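# Stack four magnet blocks into one neat tower

## Task

Take four magnet blocks from the pile and build a tidy single column with each block resting squarely on the one below, then release the gripper so the tower stands on its own.

## Robot and tools

Robot: two arms, left_arm and right_arm, each a six-joint arm ending in a two-finger parallel gripper with a wrist camera. Bases in the scene frame: left_arm at (-0.014, +0.349, +0.044) m, right_arm at (-0.032, -0.333, +0.034) m, both turned only slightly about z. A camera stand sits behind the arms. Cameras: cam_head_left, cam_head_right, cam_left_wrist, cam_right_wrist, each 672x504.

Scene frame: origin at table height, midway between the arms' nominal bases; +x points out over the table, +z up, +y toward left_arm. Arm names do not match image left/right. Each gripper's fingers point along its own +z and close along its own y. end_effector_position (m) is the spot between the finger pads, just behind the tips; end_effector_quat_wxyz is its orientation. Both are in the scene frame and may be off by a few cm.

execute_actions(actions, cameras): actions is a list of actions; each action is a list of up to 15 rows, one per 1/30 s step; a short action repeats its final row to fill 15 steps. Each row is one list of 14 numbers, each in [-1, 1]: left_arm dx, dy, dz, rx, ry, rz, opening, then right_arm the same seven. dx..rz are an offset, not a pose, measured along scene axes from that arm's Hand target as it was when the action began (every row counts from that same start, not from the previous row). Scale: 1.0 = 0.6 m or 180 degrees; rx, ry, rz form one rotation vector, turned about the Hand target's position. The opening is absolute: +1 fully open (about 87 mm gap), 0 roughly 31-49 mm, -0.5 about 8-21 mm, -1 shut. Zeros on an arm's six pose numbers mean no new motion, but its opening number is always a command, so resend the current one to keep a grip. An empty actions list returns camera images and full status.

move(target, speed, blend, opening_speed, blocking, cameras): target is one 14-number row (same layout, scale and offset meaning as above, counted from each arm's Hand target), or a list of up to 15 such rows, all counted from the same starting Hand targets. speed: m/s, 0.002 to 2.9, default 0.25 (turn rate limit is twice that in rad/s); one value or one per target. blend: corner rounding in m per target, default 0 meaning stop at each. opening_speed: rate of the finger command on the -1..+1 scale per second, at least 0.2. blocking=false returns early while motion continues. Paths are straight, do not avoid obstacles, and all run at most 10 s. The result adds a move: line such as done, off_target, moving, held or fault, plus limits (paced = the pose was clipped, held = steps were withheld).

wait(seconds): 0 to 3600 s; lets the scene run with nothing new sent. stop(): brakes a running move. zoom_image(camera, region): region [x0, y0, x1, y1] in pixels of that camera's newest image, at most 504 by 504. read_manual(section): licence texts only. finished_scene(scene): ends the current scene, given its number; call nothing after it.

Results: Hand target is the last commanded pose after clipping, and the base for the next offsets. The gripper often stops short of it; a new execute_actions call re-requests it, or send the missing distance. Tool commands lists current gripper commands. grip_measured reads the finger position on the command scale; to hold a block, command about 0.04 below the reading at first contact. Joint positions end with the gripper on a 0 (closed) to 1 (open) scale. Joint torques follow joint order, positive toward larger angles, with offsets and noise; joints 1-3 wrap at ±28 N m. Joint velocities may say within noise. Step readings list positions at some steps of action calls.

Behaviour: orientation commands are clipped to 40 degrees from the measured one per step. Friction and weight can leave the gripper low, short or tilted, especially at long reach; tiny moves may fail or go astray, so check position and tilt after each move. Avoid paths near an arm's own base (the elbow can whip round). A blocked arm keeps pushing; command back past the gripper to release. Motors heat when holding, stretched or pushing: MOTOR HOT at 75 °C, a fold and shutdown of that arm at 90 °C.

Avoid: dropping blocks or releasing them while moving, fast impacts, hard presses on the table or fixed things, any contact between the two arms or grippers (closing on the other arm's fingers counts), strain on wrist camera cables, and anything leaving the table. Loose objects may occasionally be nudged by outside forces.

Each tool is called after "Call:" in YAML: its name, and indented under it one key for each argument.

## Session

Call:
execute_actions:
  actions: []

Scene clock: 0.00 s.
left_arm: end_effector_position=(+0.3646, +0.3870, +0.0876) grip_measured=+1.000 end_effector_quat_wxyz=(+0.555, -0.106, +0.822, +0.074) | right_arm: end_effector_position=(+0.3392, -0.3573, +0.0828) grip_measured=+1.000 end_effector_quat_wxyz=(+0.567, +0.051, +0.821, -0.043)
Joint positions: left_arm=[0.01 1.553 0.391 0.769 -0.244 -0.096 1] | right_arm=[0.016 1.503 0.34 0.799 0.116 0.031 1]
Joint velocities: within noise
Joint torques (N m): no reading
Heat: left arm: 34 °C; right arm: 36 °C.
Hand target: left_arm +0.3684, +0.3871, +0.0940; +0.563, -0.107, +0.816, +0.073 | right_arm +0.3437, -0.3574, +0.0905; +0.577, +0.052, +0.814, -0.042
Tool commands: left_gripper/opening=+1.0 right_gripper/opening=+1.0

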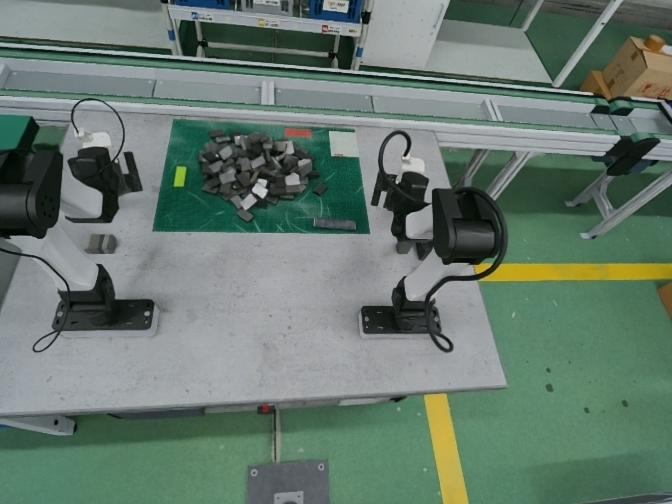

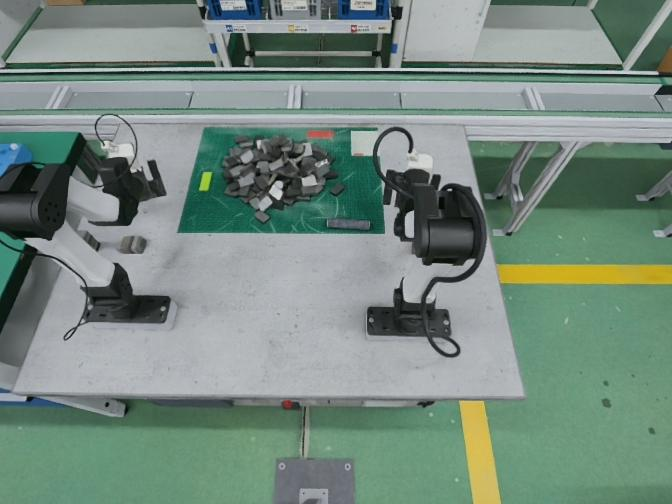

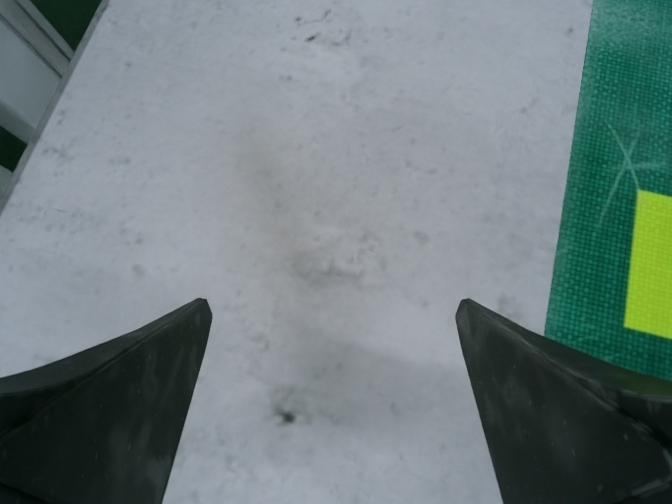

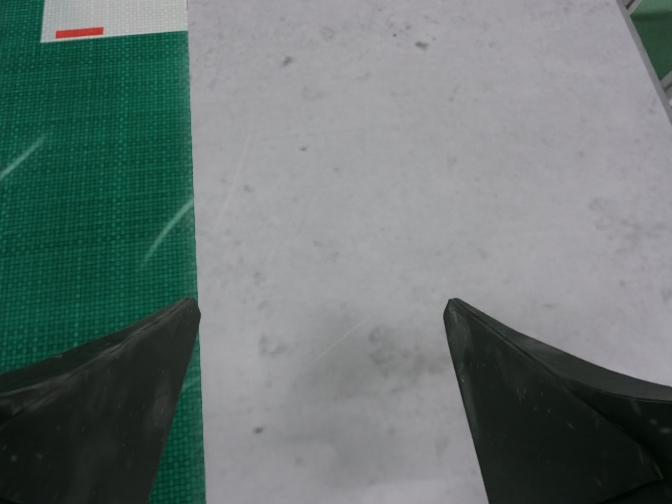

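Call:
zoom_image:
  camera: "cam_head_left"
  region: [150, 110, 370, 240]

Call:
zoom_image:
  camera: "cam_head_right"
  region: [175, 115, 395, 245]

Scaled by 2.291 from the camera's image (finer frame: 960x720).

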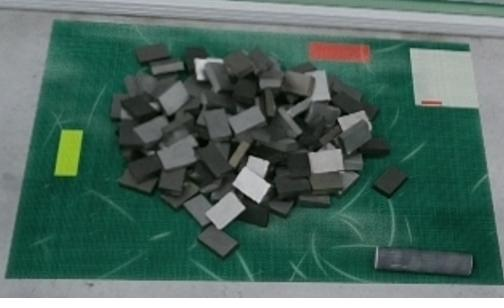

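Scaled by 2.291 from the camera's image (finer frame: 960x720).

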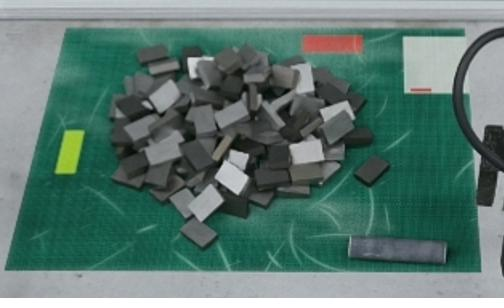

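Call:
move:
  target: [0,0,0,0,0,0,1,0.027,0.345,0.22,0.029,0.392,0.035,1]
  cameras: ["all"]

Scene clock: 18.40 s.
left_arm: end_effector_position=(+0.3646, +0.3870, +0.0876) grip_measured=+1.000 end_effector_quat_wxyz=(+0.555, -0.106, +0.822, +0.074) | right_arm: end_effector_position=(+0.3596, -0.1542, +0.2176) grip_measured=+1.000 end_effector_quat_wxyz=(+0.114, +0.000, +0.993, +0.043)
Joint positions: left_arm=[0.01 1.553 0.391 0.769 -0.244 -0.096 1] | right_arm=[0.424 2.231 2.454 -1.549 0.008 0.393 1]
Joint torques (N m): left_arm=[-0.16 -5.55 5.07 2.19 -0.19 -0.11] | right_arm=[0.17 -10.51 8.32 0.79 -0.04 0.12]
Heat: left arm: 35 °C; right arm: 37 °C.
Hand target: left_arm +0.3684, +0.3871, +0.0940; +0.563, -0.107, +0.816, +0.073 | right_arm +0.3599, -0.1505, +0.2226; +0.000, +0.000, +1.000, +0.000
Off the commanded pose: left_arm 0.007 m, 1 deg | right_arm 0.006 m, 14 deg.
joint sent to its limit (right arm) — joint 4 (wrist pitch), lower limit. The joint targets are off in orientation, not in position.
move: off_target (right_arm)

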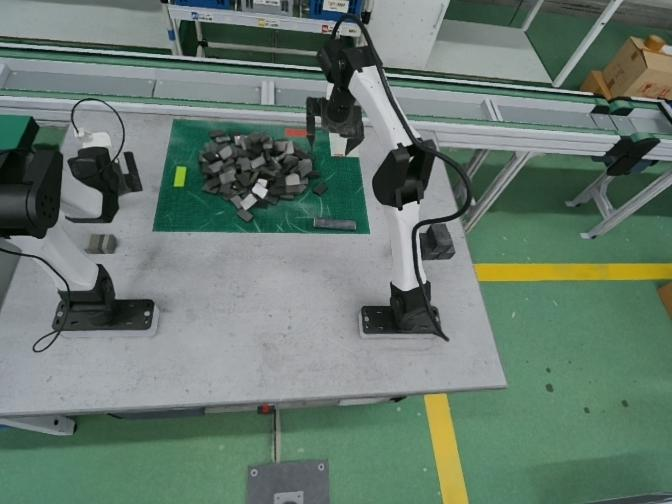

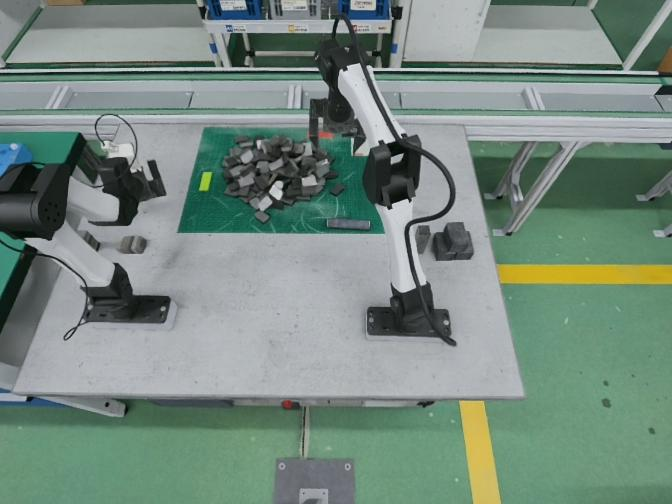

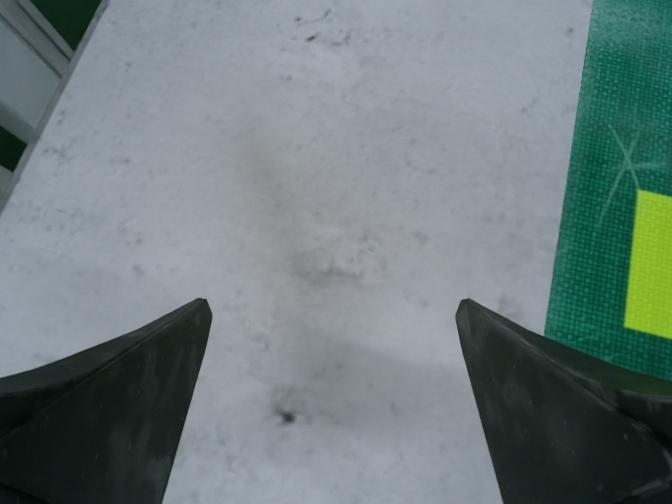

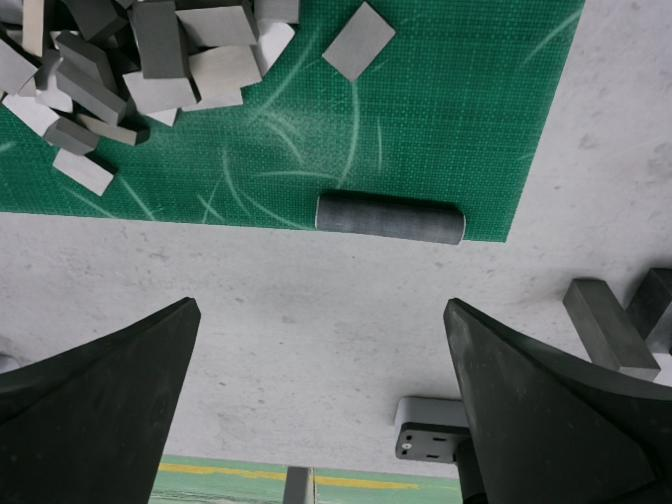

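Call:
move:
  target: [0,0,0,0,0,0,1,0.1,0.3,0,0,0,0,1]
  cameras: ["cam_right_wrist"]

Call:
zoom_image:
  camera: "cam_right_wrist"
  region: [150, 0, 654, 300]

Scene clock: 29.70 s.
left_arm: end_effector_position=(+0.3646, +0.3870, +0.0876) grip_measured=+1.000 end_effector_quat_wxyz=(+0.555, -0.106, +0.822, +0.074) | right_arm: end_effector_position=(+0.4126, +0.0240, +0.2133) grip_measured=+1.000 end_effector_quat_wxyz=(+0.246, +0.026, +0.951, +0.188)
Joint positions: left_arm=[0.01 1.553 0.391 0.769 -0.244 -0.096 1] | right_arm=[0.661 2.522 2.837 -1.257 0.003 0.684 1]
Joint torques (N m): left_arm=[-0.2 -5.57 5.07 2.19 -0.17 -0.09] | right_arm=[-0.29 -12.52 8.73 1.96 0.02 0.14]
Heat: left arm: 35 °C; right arm: 39 °C.
Hand target: left_arm +0.3684, +0.3871, +0.0940; +0.563, -0.107, +0.816, +0.073 | right_arm +0.4200, +0.0296, +0.2227; +0.000, +0.000, +1.000, +0.000
Off the commanded pose: left_arm 0.007 m, 1 deg | right_arm 0.013 m, 36 deg.
elbow stopped short (right arm): the move would have taken joint 3 (elbow) straighter than the controller allows.
move: off_target (right_arm)

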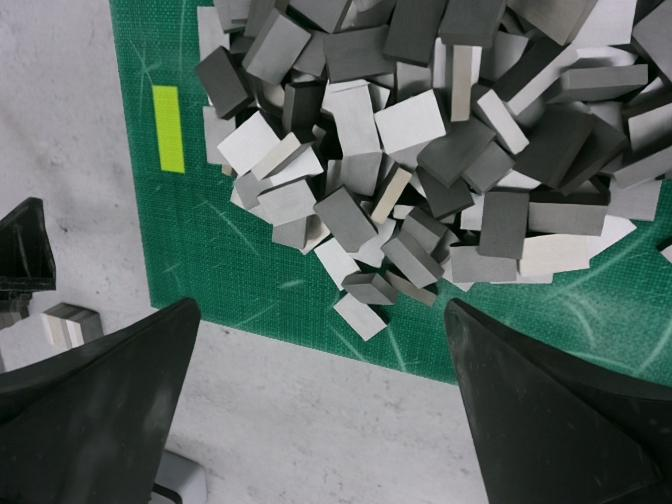

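Scaled by 1.000.

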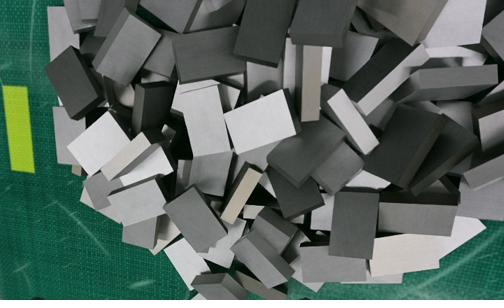

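Call:
move:
  target: [0,0,0,0,0,0,1,-0.045,-0.1,-0.19,0,0,0,1]
  cameras: ["cam_right_wrist"]

Scene clock: 46.43 s.
left_arm: end_effector_position=(+0.3646, +0.3870, +0.0876) grip_measured=+1.000 end_effector_quat_wxyz=(+0.555, -0.106, +0.822, +0.074) | right_arm: end_effector_position=(+0.3896, -0.0289, +0.1020) grip_measured=+1.000 end_effector_quat_wxyz=(+0.096, +0.017, +0.993, +0.071)
Joint positions: left_arm=[0.01 1.553 0.391 0.769 -0.244 -0.096 1] | right_arm=[0.605 2.703 2.837 -1.466 -0.01 0.61 1]
Joint torques (N m): left_arm=[-0.21 -5.63 5.04 2.2 -0.17 -0.11] | right_arm=[-0.34 -13.76 8.72 0.8 0.17 -0.17]
Heat: left arm: 35 °C; right arm: 44 °C.
Hand target: left_arm +0.3684, +0.3871, +0.0940; +0.563, -0.107, +0.816, +0.073 | right_arm +0.3930, -0.0305, +0.1086; +0.000, +0.000, +1.000, +0.000
Off the commanded pose: left_arm 0.007 m, 1 deg | right_arm 0.008 m, 14 deg.
elbow stopped short (right arm): the move would have taken joint 3 (elbow) straighter than the controller allows.
move: off_target (right_arm)

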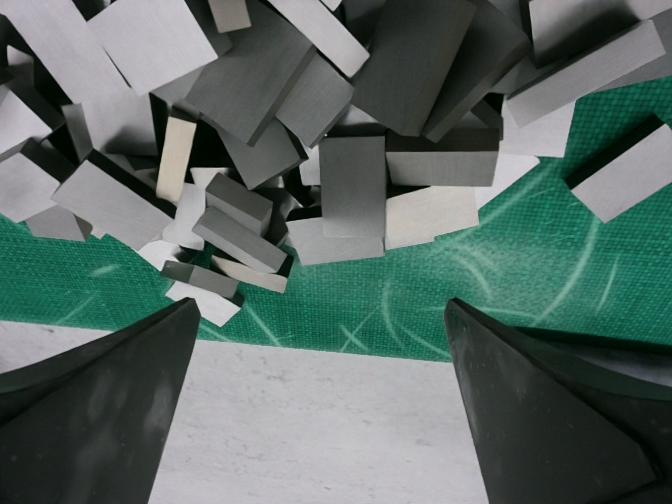

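Call:
move:
  target: [0,0,0,0,0,0,1,-0.007,0.002,-0.113,0,0,0,0.2]
  cameras: ["cam_right_wrist"]
  speed: 0.15

Scene clock: 60.03 s.
left_arm: end_effector_position=(+0.3646, +0.3870, +0.0876) grip_measured=+1.000 end_effector_quat_wxyz=(+0.555, -0.106, +0.822, +0.074) | right_arm: end_effector_position=(+0.3822, -0.0330, +0.0432) grip_measured=+0.200 end_effector_quat_wxyz=(+0.047, +0.014, +0.998, +0.040)
Joint positions: left_arm=[0.01 1.553 0.391 0.769 -0.244 -0.096 1] | right_arm=[0.605 2.824 2.841 -1.466 -0.014 0.605 0.6]
Joint torques (N m): left_arm=[-0.09 -5.57 5.03 2.17 -0.18 -0.11] | right_arm=[0.21 -12.71 8.24 0.88 0.28 -0.11]
Heat: left arm: 36 °C; right arm: 47 °C.
Hand target: left_arm +0.3684, +0.3871, +0.0940; +0.563, -0.107, +0.816, +0.073 | right_arm +0.3888, -0.0294, +0.0408; +0.000, +0.000, +1.000, +0.000
Off the commanded pose: left_arm 0.007 m, 1 deg | right_arm 0.008 m, 7 deg.
elbow stopped short (right arm): the move would have taken joint 3 (elbow) straighter than the controller allows.
move: off_target (right_arm)

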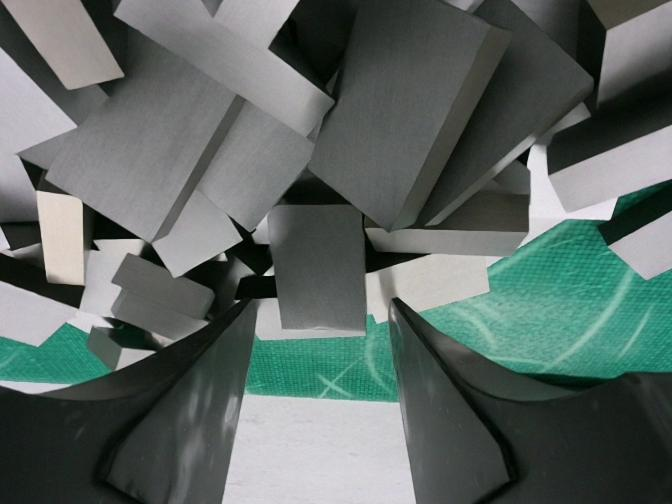

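Call:
move:
  target: [0,0,0,0,0,0,1,0.012,0.002,-0.028,0,0,0,0.2]
  cameras: ["cam_right_wrist"]
  speed: 0.08

Scene clock: 66.10 s.
left_arm: end_effector_position=(+0.3646, +0.3870, +0.0876) grip_measured=+1.000 end_effector_quat_wxyz=(+0.555, -0.106, +0.822, +0.074) | right_arm: end_effector_position=(+0.3834, -0.0322, +0.0421) grip_measured=+0.200 end_effector_quat_wxyz=(+0.049, +0.009, +0.998, +0.042)
Joint positions: left_arm=[0.01 1.553 0.391 0.769 -0.244 -0.096 1] | right_arm=[0.605 2.833 2.856 -1.466 -0.016 0.594 0.6]
Joint torques (N m): left_arm=[-0.17 -5.59 5.09 2.18 -0.17 -0.11] | right_arm=[-0.02 -10.4 7.04 1.31 0.3 -0.1]
Heat: left arm: 36 °C; right arm: 49 °C.
Hand target: left_arm +0.3684, +0.3871, +0.0940; +0.563, -0.107, +0.816, +0.073 | right_arm +0.3960, -0.0281, +0.0241; +0.000, +0.000, +1.000, +0.000
Off the commanded pose: left_arm 0.007 m, 1 deg | right_arm 0.022 m, 7 deg.
elbow stopped short (right arm): the move would have taken joint 3 (elbow) straighter than the controller allows.
move: off_target (right_arm)

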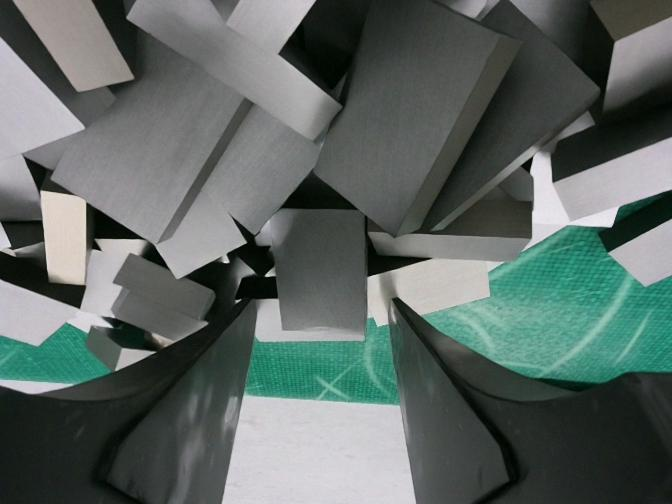

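Call:
move:
  target: [0,0,0,0,0,0,1,-0.004,0.003,0.008,0,-0.12,0,0.2]
  cameras: ["cam_right_wrist"]
  speed: 0.08

Scene clock: 72.83 s.
left_arm: end_effector_position=(+0.3646, +0.3870, +0.0876) grip_measured=+1.000 end_effector_quat_wxyz=(+0.555, -0.106, +0.822, +0.074) | right_arm: end_effector_position=(+0.3841, -0.0313, +0.0461) grip_measured=+0.200 end_effector_quat_wxyz=(+0.112, -0.012, +0.993, -0.037)
Joint positions: left_arm=[0.01 1.553 0.391 0.769 -0.244 -0.096 1] | right_arm=[0.676 2.821 2.856 -1.466 0.192 0.608 0.6]
Joint torques (N m): left_arm=[-0.12 -5.6 5.08 2.2 -0.17 -0.1] | right_arm=[0.53 -12.31 3.7 1.49 0.67 0.34]
Heat: left arm: 37 °C; right arm: 49 °C.
Hand target: left_arm +0.3684, +0.3871, +0.0940; +0.563, -0.107, +0.816, +0.073 | right_arm +0.3935, -0.0263, +0.0289; +0.187, +0.000, +0.982, +0.000
Off the commanded pose: left_arm 0.007 m, 1 deg | right_arm 0.020 m, 10 deg.
move: off_target (right_arm)

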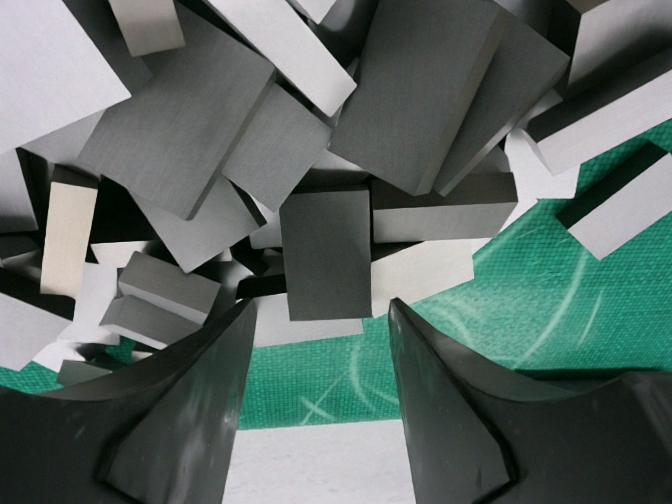

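Call:
move:
  target: [0,0,0,0,0,0,1,0.006,-0.004,-0.03,0,-0.05,0,0.2]
  cameras: ["cam_right_wrist"]
  speed: 0.08

Scene clock: 80.97 s.
left_arm: end_effector_position=(+0.3646, +0.3870, +0.0876) grip_measured=+1.000 end_effector_quat_wxyz=(+0.555, -0.106, +0.822, +0.074) | right_arm: end_effector_position=(+0.3852, -0.0317, +0.0479) grip_measured=+0.200 end_effector_quat_wxyz=(+0.143, -0.011, +0.987, -0.074)
Joint positions: left_arm=[0.01 1.553 0.391 0.769 -0.244 -0.096 1] | right_arm=[0.708 2.821 2.856 -1.467 0.294 0.636 0.6]
Joint torques (N m): left_arm=[-0.17 -5.64 5.11 2.21 -0.18 -0.11] | right_arm=[0.14 -8.84 3.07 1.7 0.75 0.39]
Heat: left arm: 37 °C; right arm: 49 °C.
Hand target: left_arm +0.3684, +0.3871, +0.0940; +0.563, -0.107, +0.816, +0.073 | right_arm +0.3971, -0.0286, +0.0109; +0.264, +0.000, +0.965, +0.000
Off the commanded pose: left_arm 0.007 m, 1 deg | right_arm 0.039 m, 17 deg.
move: off_target (right_arm)

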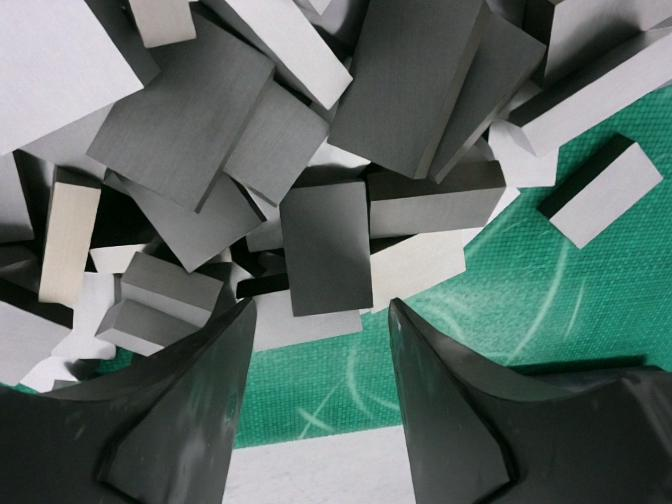

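Call:
move:
  target: [0,0,0,0,0,0,1,0.009,0.003,0.055,0,0.08,0,0.2]
  cameras: ["cam_right_wrist"]
  speed: 0.08

Scene clock: 88.57 s.
left_arm: end_effector_position=(+0.3646, +0.3870, +0.0876) grip_measured=+1.000 end_effector_quat_wxyz=(+0.555, -0.106, +0.822, +0.074) | right_arm: end_effector_position=(+0.3858, -0.0331, +0.0465) grip_measured=+0.200 end_effector_quat_wxyz=(+0.104, -0.005, +0.994, -0.024)
Joint positions: left_arm=[0.01 1.553 0.391 0.769 -0.244 -0.096 1] | right_arm=[0.661 2.82 2.856 -1.465 0.161 0.609 0.6]
Joint torques (N m): left_arm=[-0.13 -5.59 5.09 2.18 -0.2 -0.11] | right_arm=[-0.54 -14.58 4.88 1.62 0.34 0]
Heat: left arm: 37 °C; right arm: 49 °C.
Hand target: left_arm +0.3684, +0.3871, +0.0940; +0.563, -0.107, +0.816, +0.073 | right_arm +0.4025, -0.0269, +0.0439; +0.141, +0.000, +0.990, +0.000
Off the commanded pose: left_arm 0.007 m, 1 deg | right_arm 0.018 m, 5 deg.
move: off_target (right_arm)

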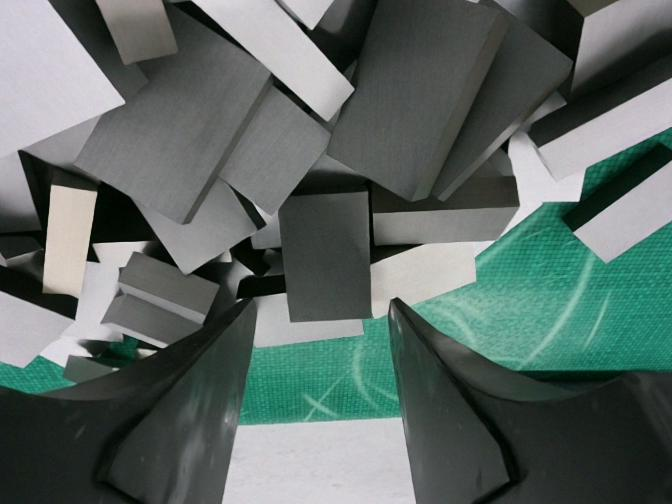

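Call:
move:
  target: [0,0,0,0,0,0,1,-0.01,0.0,0.11,0,-0.2,0,0.2]
  cameras: ["cam_right_wrist"]

Scene clock: 93.90 s.
left_arm: end_effector_position=(+0.3646, +0.3870, +0.0876) grip_measured=+1.000 end_effector_quat_wxyz=(+0.555, -0.106, +0.822, +0.074) | right_arm: end_effector_position=(+0.3919, -0.0288, +0.0920) grip_measured=+0.200 end_effector_quat_wxyz=(+0.422, -0.006, +0.906, -0.016)
Joint positions: left_arm=[0.01 1.553 0.391 0.769 -0.244 -0.096 1] | right_arm=[0.803 2.115 1.552 -0.319 0.585 0.545 0.6]
Joint torques (N m): left_arm=[-0.17 -5.59 5.03 2.18 -0.18 -0.11] | right_arm=[-0.2 -14.8 5.85 2.06 0.43 -0.05]
Heat: left arm: 38 °C; right arm: 50 °C.
Hand target: left_arm +0.3684, +0.3871, +0.0940; +0.563, -0.107, +0.816, +0.073 | right_arm +0.3965, -0.0270, +0.1097; +0.440, +0.000, +0.898, +0.000
Off the commanded pose: left_arm 0.007 m, 1 deg | right_arm 0.019 m, 3 deg.
move: off_target (right_arm)

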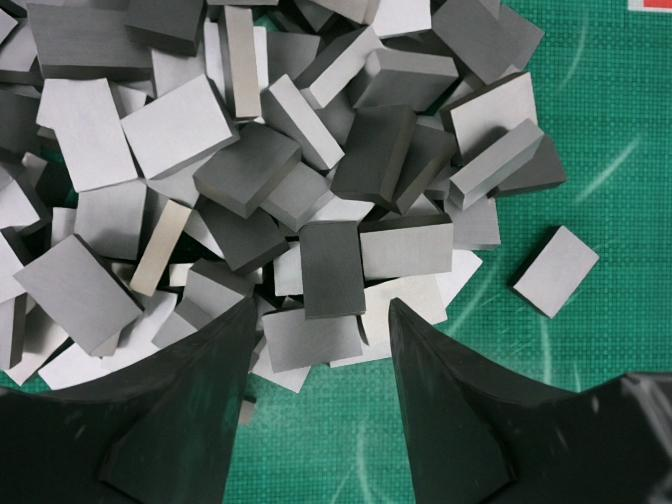

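Call:
move:
  target: [0,0,0,0,0,0,1,0.002,-0.003,-0.07,0,0.11,0,0.2]
  cameras: ["cam_right_wrist"]
  speed: 0.12

Scene clock: 99.77 s.
left_arm: end_effector_position=(+0.3646, +0.3870, +0.0876) grip_measured=+1.000 end_effector_quat_wxyz=(+0.555, -0.106, +0.822, +0.074) | right_arm: end_effector_position=(+0.3917, -0.0337, +0.0612) grip_measured=+0.200 end_effector_quat_wxyz=(+0.275, -0.009, +0.961, -0.011)
Joint positions: left_arm=[0.01 1.553 0.391 0.769 -0.244 -0.096 1] | right_arm=[0.721 2.302 1.882 -0.714 0.357 0.592 0.6]
Joint torques (N m): left_arm=[-0.18 -5.57 5.03 2.2 -0.18 -0.1] | right_arm=[-0.2 -11.84 9.69 1.22 0.26 0.16]
Heat: left arm: 38 °C; right arm: 51 °C.
Hand target: left_arm +0.3684, +0.3871, +0.0940; +0.563, -0.107, +0.816, +0.073 | right_arm +0.3977, -0.0286, +0.0679; +0.279, +0.000, +0.960, +0.000
Off the commanded pose: left_arm 0.007 m, 1 deg | right_arm 0.010 m, 2 deg.
move: done

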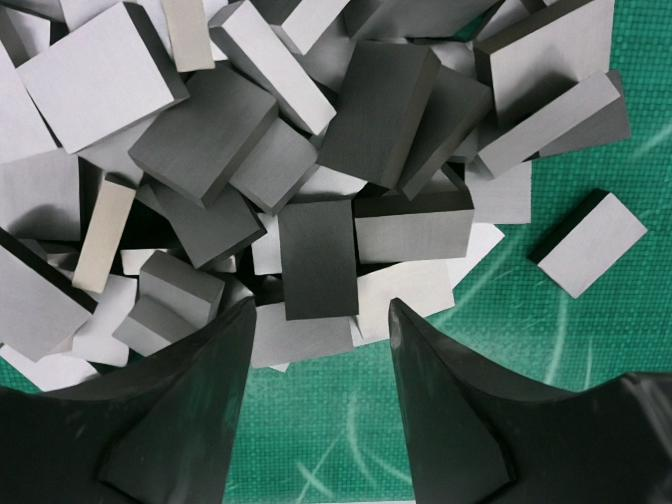

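Call:
move:
  target: [0,0,0,0,0,0,1,0.012,0,-0.045,0,0,0,0.2]
  cameras: ["cam_right_wrist"]
  speed: 0.08

Scene clock: 105.03 s.
left_arm: end_effector_position=(+0.3646, +0.3870, +0.0876) grip_measured=+1.000 end_effector_quat_wxyz=(+0.555, -0.106, +0.822, +0.074) | right_arm: end_effector_position=(+0.3971, -0.0341, +0.0409) grip_measured=+0.200 end_effector_quat_wxyz=(+0.271, -0.006, +0.963, -0.014)
Joint positions: left_arm=[0.01 1.553 0.391 0.769 -0.244 -0.096 1] | right_arm=[0.713 2.348 1.882 -0.677 0.355 0.592 0.6]
Joint torques (N m): left_arm=[-0.13 -5.59 5.12 2.2 -0.18 -0.14] | right_arm=[-0.35 -11.77 7.45 1.67 0.22 0.06]
Heat: left arm: 38 °C; right arm: 52 °C.
Hand target: left_arm +0.3684, +0.3871, +0.0940; +0.563, -0.107, +0.816, +0.073 | right_arm +0.4050, -0.0287, +0.0408; +0.279, +0.000, +0.960, +0.000
Off the commanded pose: left_arm 0.007 m, 1 deg | right_arm 0.010 m, 2 deg.
move: done

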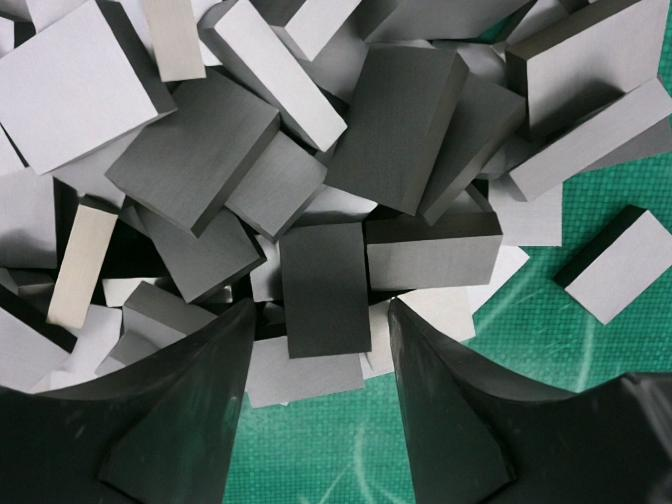

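Call:
move:
  target:
    - [0,0,0,0,0,0,1,0.0,0.001,-0.009,0,0,0,0.2]
    - [0,0,0,0,0,0,1,0.0,0.001,-0.009,0,0,0,-0.5]
  cameras: ["cam_right_wrist"]
  speed: 0.08
  opening_speed: 0.7

Scene clock: 111.30 s.
left_arm: end_effector_position=(+0.3646, +0.3870, +0.0876) grip_measured=+1.000 end_effector_quat_wxyz=(+0.555, -0.106, +0.822, +0.074) | right_arm: end_effector_position=(+0.4018, -0.0324, +0.0406) grip_measured=-0.155 end_effector_quat_wxyz=(+0.277, -0.003, +0.961, -0.009)
Joint positions: left_arm=[0.01 1.553 0.391 0.769 -0.244 -0.096 1] | right_arm=[0.71 2.352 1.882 -0.656 0.355 0.592 0.423]
Joint torques (N m): left_arm=[-0.18 -5.63 5.04 2.19 -0.18 -0.12] | right_arm=[0.05 -11.54 6.71 1.64 0.24 0.08]
Heat: left arm: 38 °C; right arm: 53 °C.
Hand target: left_arm +0.3684, +0.3871, +0.0940; +0.563, -0.107, +0.816, +0.073 | right_arm +0.4049, -0.0279, +0.0355; +0.279, +0.000, +0.960, +0.000
Off the commanded pose: left_arm 0.007 m, 1 deg | right_arm 0.008 m, 1 deg.
move: done

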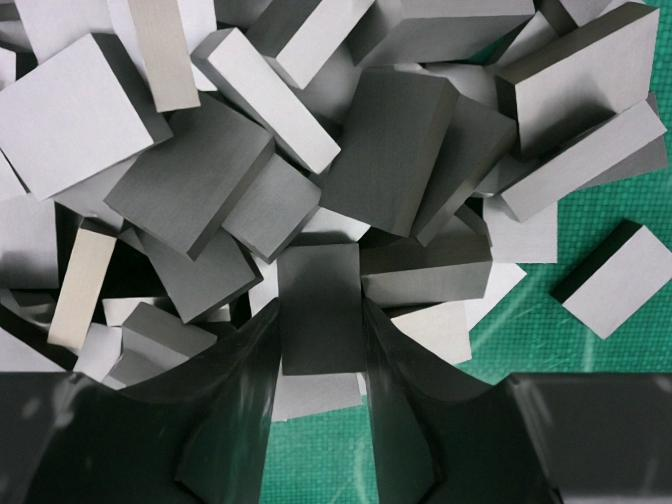

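Call:
move:
  target:
    - [0,0,0,0,0,0,1,0.0,0.0,0.13,0,0,0,-0.3]
    - [0,0,0,0,0,0,1,-0.02,-0.195,0.13,0,0,0,-0.3]
  cameras: ["cam_right_wrist"]
  speed: 0.15
  blend: 0.02

Scene clock: 121.63 s.
left_arm: end_effector_position=(+0.3646, +0.3870, +0.0876) grip_measured=+1.000 end_effector_quat_wxyz=(+0.555, -0.106, +0.822, +0.074) | right_arm: end_effector_position=(+0.3869, -0.1494, +0.0967) grip_measured=-0.155 end_effector_quat_wxyz=(+0.253, +0.002, +0.967, -0.017)
Joint positions: left_arm=[0.01 1.553 0.391 0.769 -0.244 -0.096 1] | right_arm=[0.504 2.025 1.591 -0.688 0.257 0.42 0.423]
Joint torques (N m): left_arm=[-0.12 -5.63 5.07 2.19 -0.18 -0.12] | right_arm=[0.12 -14.31 6.01 1.73 0.23 -0.09]
Heat: left arm: 39 °C; right arm: 54 °C.
Hand target: left_arm +0.3684, +0.3871, +0.0940; +0.563, -0.107, +0.816, +0.073 | right_arm +0.3929, -0.1451, +0.1134; +0.279, +0.000, +0.960, +0.000
Off the commanded pose: left_arm 0.007 m, 1 deg | right_arm 0.018 m, 4 deg.
move: off_target (right_arm)

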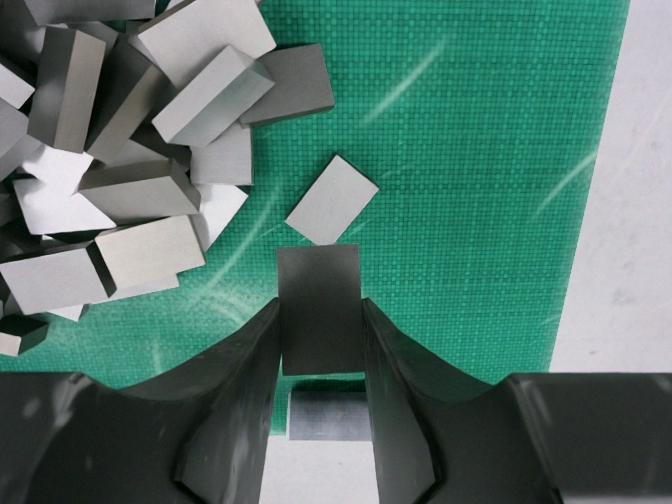

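Call:
move:
  target: [0,0,0,0,0,0,1,0.022,-0.01,-0.075,0,0,-0.211,-0.3]
  cameras: ["cam_right_wrist"]
  speed: 0.15

Scene clock: 136.27 s.
left_arm: end_effector_position=(+0.3646, +0.3870, +0.0876) grip_measured=+1.000 end_effector_quat_wxyz=(+0.555, -0.106, +0.822, +0.074) | right_arm: end_effector_position=(+0.3971, -0.1542, +0.0586) grip_measured=-0.155 end_effector_quat_wxyz=(+0.246, +0.305, +0.915, -0.092)
Joint positions: left_arm=[0.01 1.553 0.391 0.769 -0.244 -0.096 1] | right_arm=[0.531 2.229 1.775 -0.899 0.489 1.091 0.423]
Joint torques (N m): left_arm=[-0.13 -5.53 5.11 2.2 -0.18 -0.09] | right_arm=[0.66 -11.29 9.47 0.74 0.83 0.12]
Heat: left arm: 39 °C; right arm: 54 °C.
Hand target: left_arm +0.3684, +0.3871, +0.0940; +0.563, -0.107, +0.816, +0.073 | right_arm +0.4061, -0.1510, +0.0686; +0.264, +0.313, +0.908, -0.090
Off the commanded pose: left_arm 0.007 m, 1 deg | right_arm 0.014 m, 2 deg.
move: off_target (right_arm)

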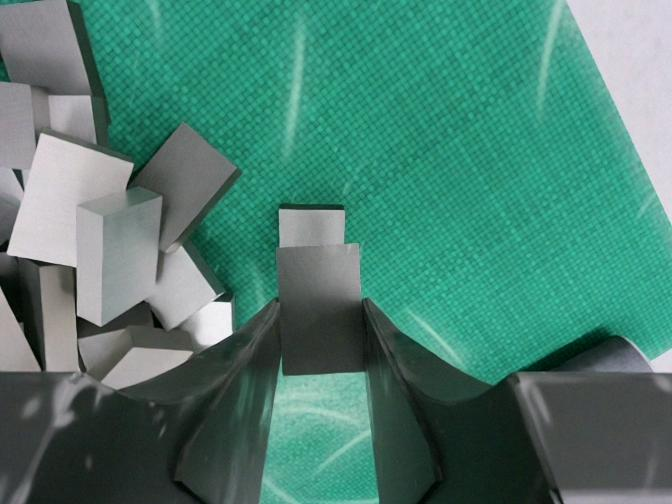

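Call:
move:
  target: [0,0,0,0,0,0,1,0.005,0.006,-0.042,0,0,0,-0.3]
  cameras: ["cam_right_wrist"]
  speed: 0.08

Scene clock: 144.23 s.
left_arm: end_effector_position=(+0.3646, +0.3870, +0.0876) grip_measured=+1.000 end_effector_quat_wxyz=(+0.555, -0.106, +0.822, +0.074) | right_arm: end_effector_position=(+0.4000, -0.1508, +0.0388) grip_measured=-0.155 end_effector_quat_wxyz=(+0.243, +0.305, +0.916, -0.096)
Joint positions: left_arm=[0.01 1.553 0.391 0.769 -0.244 -0.096 1] | right_arm=[0.535 2.276 1.775 -0.864 0.49 1.097 0.423]
Joint torques (N m): left_arm=[-0.16 -5.56 4.98 2.18 -0.18 -0.1] | right_arm=[0.62 -11.96 6.91 1.09 0.83 0.18]
Heat: left arm: 39 °C; right arm: 55 °C.
Hand target: left_arm +0.3684, +0.3871, +0.0940; +0.563, -0.107, +0.816, +0.073 | right_arm +0.4092, -0.1475, +0.0433; +0.264, +0.313, +0.908, -0.090
Off the commanded pose: left_arm 0.007 m, 1 deg | right_arm 0.011 m, 3 deg.
move: off_target (right_arm)

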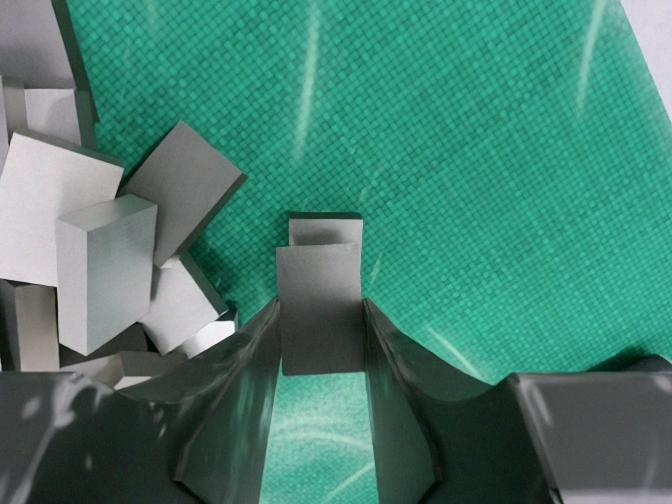

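Call:
move:
  target: [0,0,0,0,0,0,1,0.002,-0.006,-0.018,0,0,0,-0.3]
  cameras: ["cam_right_wrist"]
  speed: 0.05

Scene clock: 148.13 s.
left_arm: end_effector_position=(+0.3646, +0.3870, +0.0876) grip_measured=+1.000 end_effector_quat_wxyz=(+0.555, -0.106, +0.822, +0.074) | right_arm: end_effector_position=(+0.4043, -0.1484, +0.0328) grip_measured=-0.155 end_effector_quat_wxyz=(+0.249, +0.307, +0.914, -0.089)
Joint positions: left_arm=[0.01 1.553 0.391 0.769 -0.244 -0.096 1] | right_arm=[0.535 2.284 1.761 -0.822 0.49 1.097 0.423]
Joint torques (N m): left_arm=[-0.09 -5.59 5.11 2.19 -0.19 -0.11] | right_arm=[-0.12 -11.79 5.59 1.16 0.79 0.07]
Heat: left arm: 39 °C; right arm: 55 °C.
Hand target: left_arm +0.3684, +0.3871, +0.0940; +0.563, -0.107, +0.816, +0.073 | right_arm +0.4104, -0.1511, +0.0326; +0.264, +0.313, +0.908, -0.090
Off the commanded pose: left_arm 0.007 m, 1 deg | right_arm 0.007 m, 2 deg.
move: done

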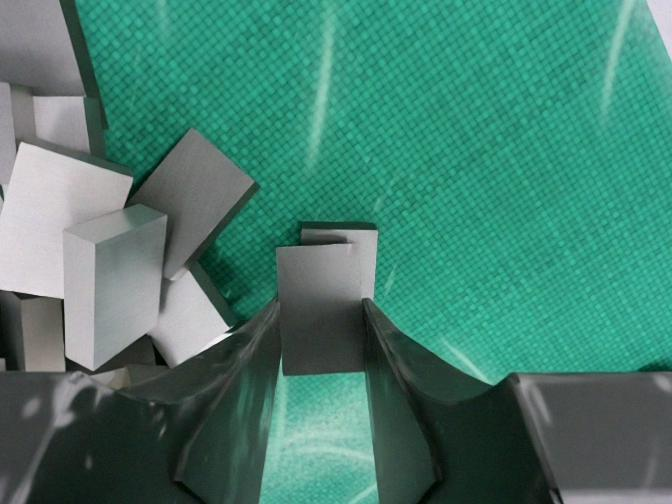

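Call:
move:
  target: [0,0,0,0,0,0,1,-0.006,-0.011,0.0,0,0,0,-0.3]
  cameras: ["cam_right_wrist"]
  speed: 0.05

Call:
zoom_image:
  camera: "cam_right_wrist"
  region: [250, 180, 410, 400]

Scene clock: 153.13 s.
left_arm: end_effector_position=(+0.3646, +0.3870, +0.0876) grip_measured=+1.000 end_effector_quat_wxyz=(+0.555, -0.106, +0.822, +0.074) | right_arm: end_effector_position=(+0.4026, -0.1504, +0.0262) grip_measured=-0.161 end_effector_quat_wxyz=(+0.250, +0.308, +0.914, -0.089)
Joint positions: left_arm=[0.01 1.553 0.391 0.769 -0.244 -0.096 1] | right_arm=[0.533 2.281 1.728 -0.79 0.49 1.097 0.42]
Joint torques (N m): left_arm=[-0.17 -5.63 5.07 2.19 -0.16 -0.1] | right_arm=[-0.66 -13.97 4.59 1.02 0.77 -0.04]
Heat: left arm: 39 °C; right arm: 55 °C.
Hand target: left_arm +0.3684, +0.3871, +0.0940; +0.563, -0.107, +0.816, +0.073 | right_arm +0.4067, -0.1576, +0.0324; +0.264, +0.313, +0.908, -0.090
Off the commanded pose: left_arm 0.007 m, 1 deg | right_arm 0.011 m, 2 deg.
move: off_target (right_arm)

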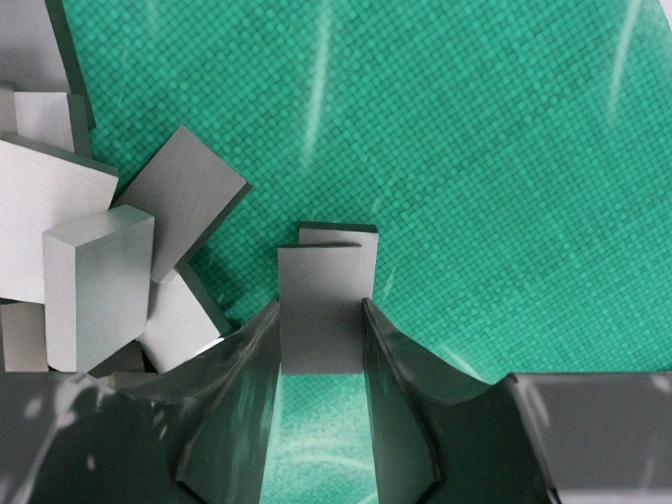

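Scaled by 2.291 from the camera's image (finer frame: 960x720).

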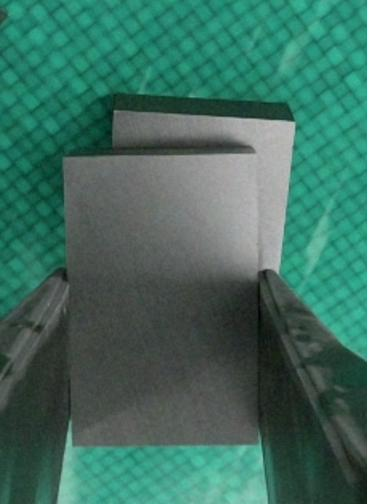

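Call:
move:
  target: [0,0,0,0,0,0,1,0.004,-0.007,0.017,0,0,0,-0.3]
  cameras: ["cam_right_wrist"]
  speed: 0.05

Scene clock: 159.43 s.
left_arm: end_effector_position=(+0.3646, +0.3870, +0.0876) grip_measured=+1.000 end_effector_quat_wxyz=(+0.555, -0.106, +0.822, +0.074) | right_arm: end_effector_position=(+0.4041, -0.1542, +0.0267) grip_measured=-0.161 end_effector_quat_wxyz=(+0.249, +0.309, +0.913, -0.090)
Joint positions: left_arm=[0.01 1.553 0.391 0.769 -0.244 -0.096 1] | right_arm=[0.525 2.28 1.728 -0.79 0.49 1.091 0.42]
Joint torques (N m): left_arm=[-0.14 -5.68 5.11 2.2 -0.18 -0.12] | right_arm=[-0.84 -15.17 6.15 0.77 0.73 -0.12]
Heat: left arm: 40 °C; right arm: 56 °C.
Hand target: left_arm +0.3684, +0.3871, +0.0940; +0.563, -0.107, +0.816, +0.073 | right_arm +0.4091, -0.1618, +0.0426; +0.264, +0.313, +0.908, -0.090
Off the commanded pose: left_arm 0.007 m, 1 deg | right_arm 0.018 m, 2 deg.
move: off_target (right_arm)

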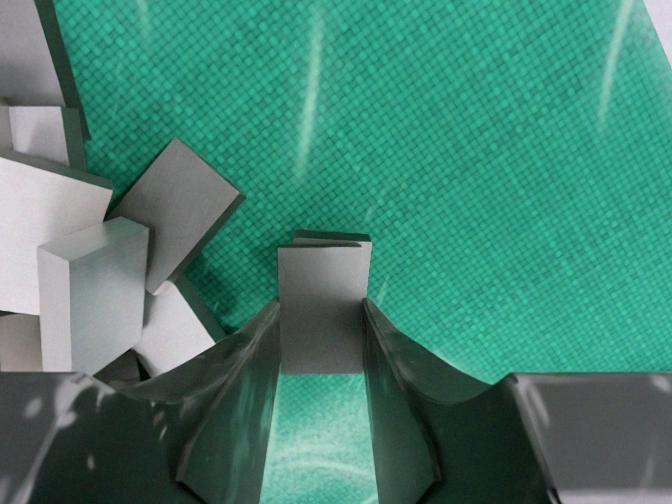

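Call:
move:
  target: [0,0,0,0,0,0,1,-0.0055,-0.0085,0.006,0,0,0,-0.3]
  cameras: ["cam_right_wrist"]
  speed: 0.05

Call:
zoom_image:
  camera: "cam_right_wrist"
  region: [250, 180, 410, 400]

Scene clock: 164.73 s.
left_arm: end_effector_position=(+0.3646, +0.3870, +0.0876) grip_measured=+1.000 end_effector_quat_wxyz=(+0.555, -0.106, +0.822, +0.074) | right_arm: end_effector_position=(+0.4021, -0.1635, +0.0274) grip_measured=-0.161 end_effector_quat_wxyz=(+0.246, +0.311, +0.913, -0.096)
Joint positions: left_arm=[0.01 1.553 0.391 0.769 -0.244 -0.096 1] | right_arm=[0.51 2.265 1.707 -0.79 0.49 1.081 0.42]
Joint torques (N m): left_arm=[-0.13 -5.55 5.07 2.2 -0.17 -0.1] | right_arm=[-0.14 -16.14 5.44 0.81 0.72 -0.06]
Heat: left arm: 40 °C; right arm: 59 °C.
Hand target: left_arm +0.3684, +0.3871, +0.0940; +0.563, -0.107, +0.816, +0.073 | right_arm +0.4058, -0.1669, +0.0462; +0.264, +0.313, +0.908, -0.090
Off the commanded pose: left_arm 0.007 m, 1 deg | right_arm 0.019 m, 2 deg.
move: off_target (right_arm)

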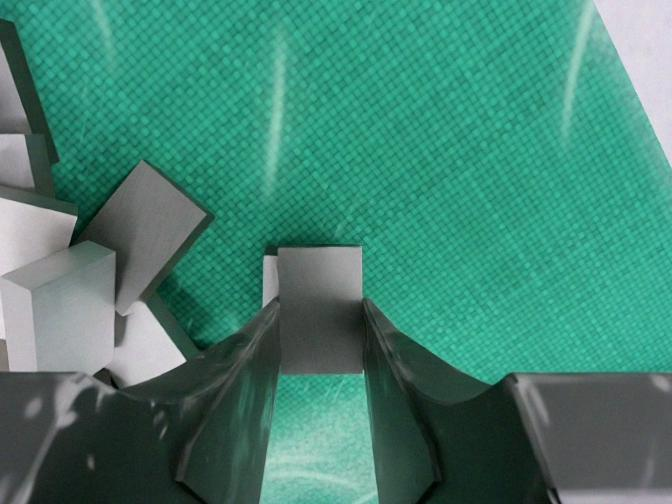

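Scaled by 2.291 from the camera's image (finer frame: 960x720).

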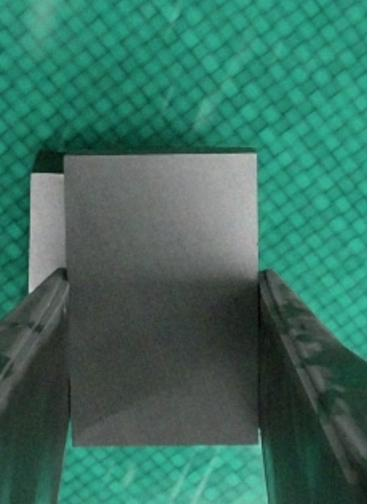

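Call:
move:
  target:
    - [0,0,0,0,0,0,1,0.003,0.012,0.02,0,0,0,-0.3]
    - [0,0,0,0,0,0,1,0.005,0.026,0.003,0,0,0,-0.3]
  cameras: ["cam_right_wrist"]
  speed: 0.07

Call:
zoom_image:
  camera: "cam_right_wrist"
  region: [250, 180, 410, 400]

Scene clock: 172.43 s.
left_arm: end_effector_position=(+0.3646, +0.3870, +0.0876) grip_measured=+1.000 end_effector_quat_wxyz=(+0.555, -0.106, +0.822, +0.074) | right_arm: end_effector_position=(+0.3964, -0.1552, +0.0343) grip_measured=-0.161 end_effector_quat_wxyz=(+0.241, +0.303, +0.917, -0.099)
Joint positions: left_arm=[0.01 1.553 0.391 0.769 -0.244 -0.096 1] | right_arm=[0.531 2.265 1.738 -0.841 0.49 1.088 0.42]
Joint torques (N m): left_arm=[-0.2 -5.64 5.05 2.18 -0.18 -0.09] | right_arm=[0.36 -12.37 9.26 0.82 0.8 0.18]
Heat: left arm: 40 °C; right arm: 58 °C.
Hand target: left_arm +0.3684, +0.3871, +0.0940; +0.563, -0.107, +0.816, +0.073 | right_arm +0.4088, -0.1513, +0.0480; +0.264, +0.313, +0.908, -0.090
Off the commanded pose: left_arm 0.007 m, 1 deg | right_arm 0.019 m, 3 deg.
move: off_target (right_arm)

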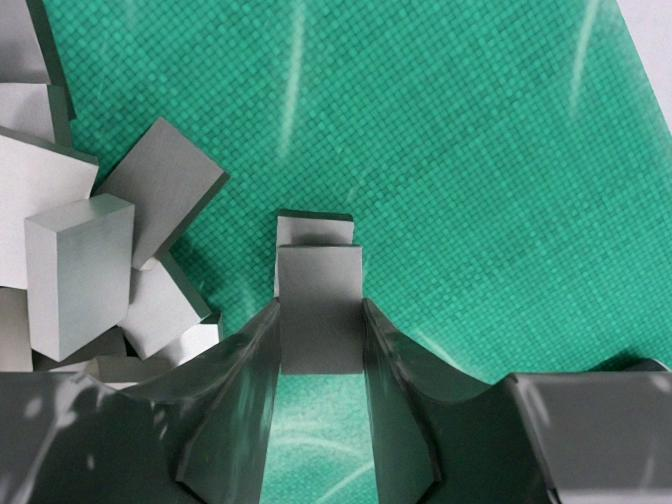

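Scaled by 2.291 from the camera's image (finer frame: 960x720).

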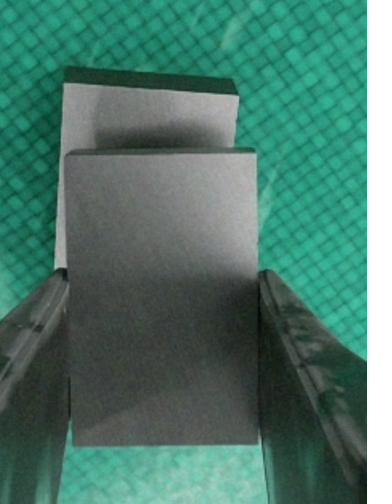

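Call:
move:
  target: [0,0,0,0,0,0,1,0.008,-0.007,-0.004,0,0,-0.015,-0.3]
  cameras: ["cam_right_wrist"]
  speed: 0.07

Call:
zoom_image:
  camera: "cam_right_wrist"
  region: [250, 180, 410, 400]

Scene clock: 178.80 s.
left_arm: end_effector_position=(+0.3646, +0.3870, +0.0876) grip_measured=+1.000 end_effector_quat_wxyz=(+0.555, -0.106, +0.822, +0.074) | right_arm: end_effector_position=(+0.4018, -0.1528, +0.0357) grip_measured=-0.161 end_effector_quat_wxyz=(+0.244, +0.321, +0.910, -0.097)
Joint positions: left_arm=[0.01 1.553 0.391 0.769 -0.244 -0.096 1] | right_arm=[0.531 2.284 1.776 -0.863 0.496 1.128 0.42]
Joint torques (N m): left_arm=[-0.18 -5.53 5.07 2.19 -0.19 -0.11] | right_arm=[-0.51 -11.7 9.39 0.72 0.82 0.2]
Heat: left arm: 40 °C; right arm: 57 °C.
Hand target: left_arm +0.3684, +0.3871, +0.0940; +0.563, -0.107, +0.816, +0.073 | right_arm +0.4136, -0.1555, +0.0456; +0.261, +0.334, +0.900, -0.097
Off the commanded pose: left_arm 0.007 m, 1 deg | right_arm 0.016 m, 3 deg.
move: off_target (right_arm)

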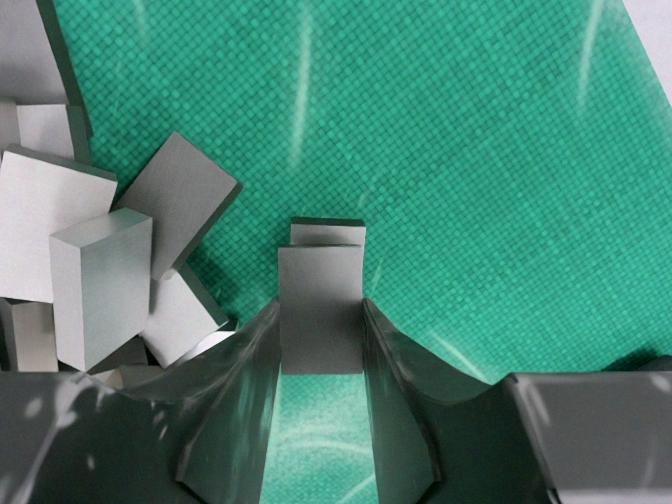

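Scaled by 2.291 from the camera's image (finer frame: 960x720).

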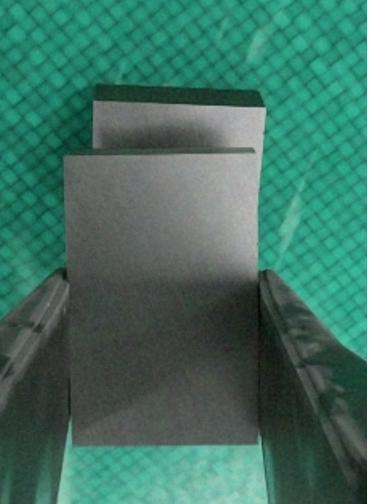

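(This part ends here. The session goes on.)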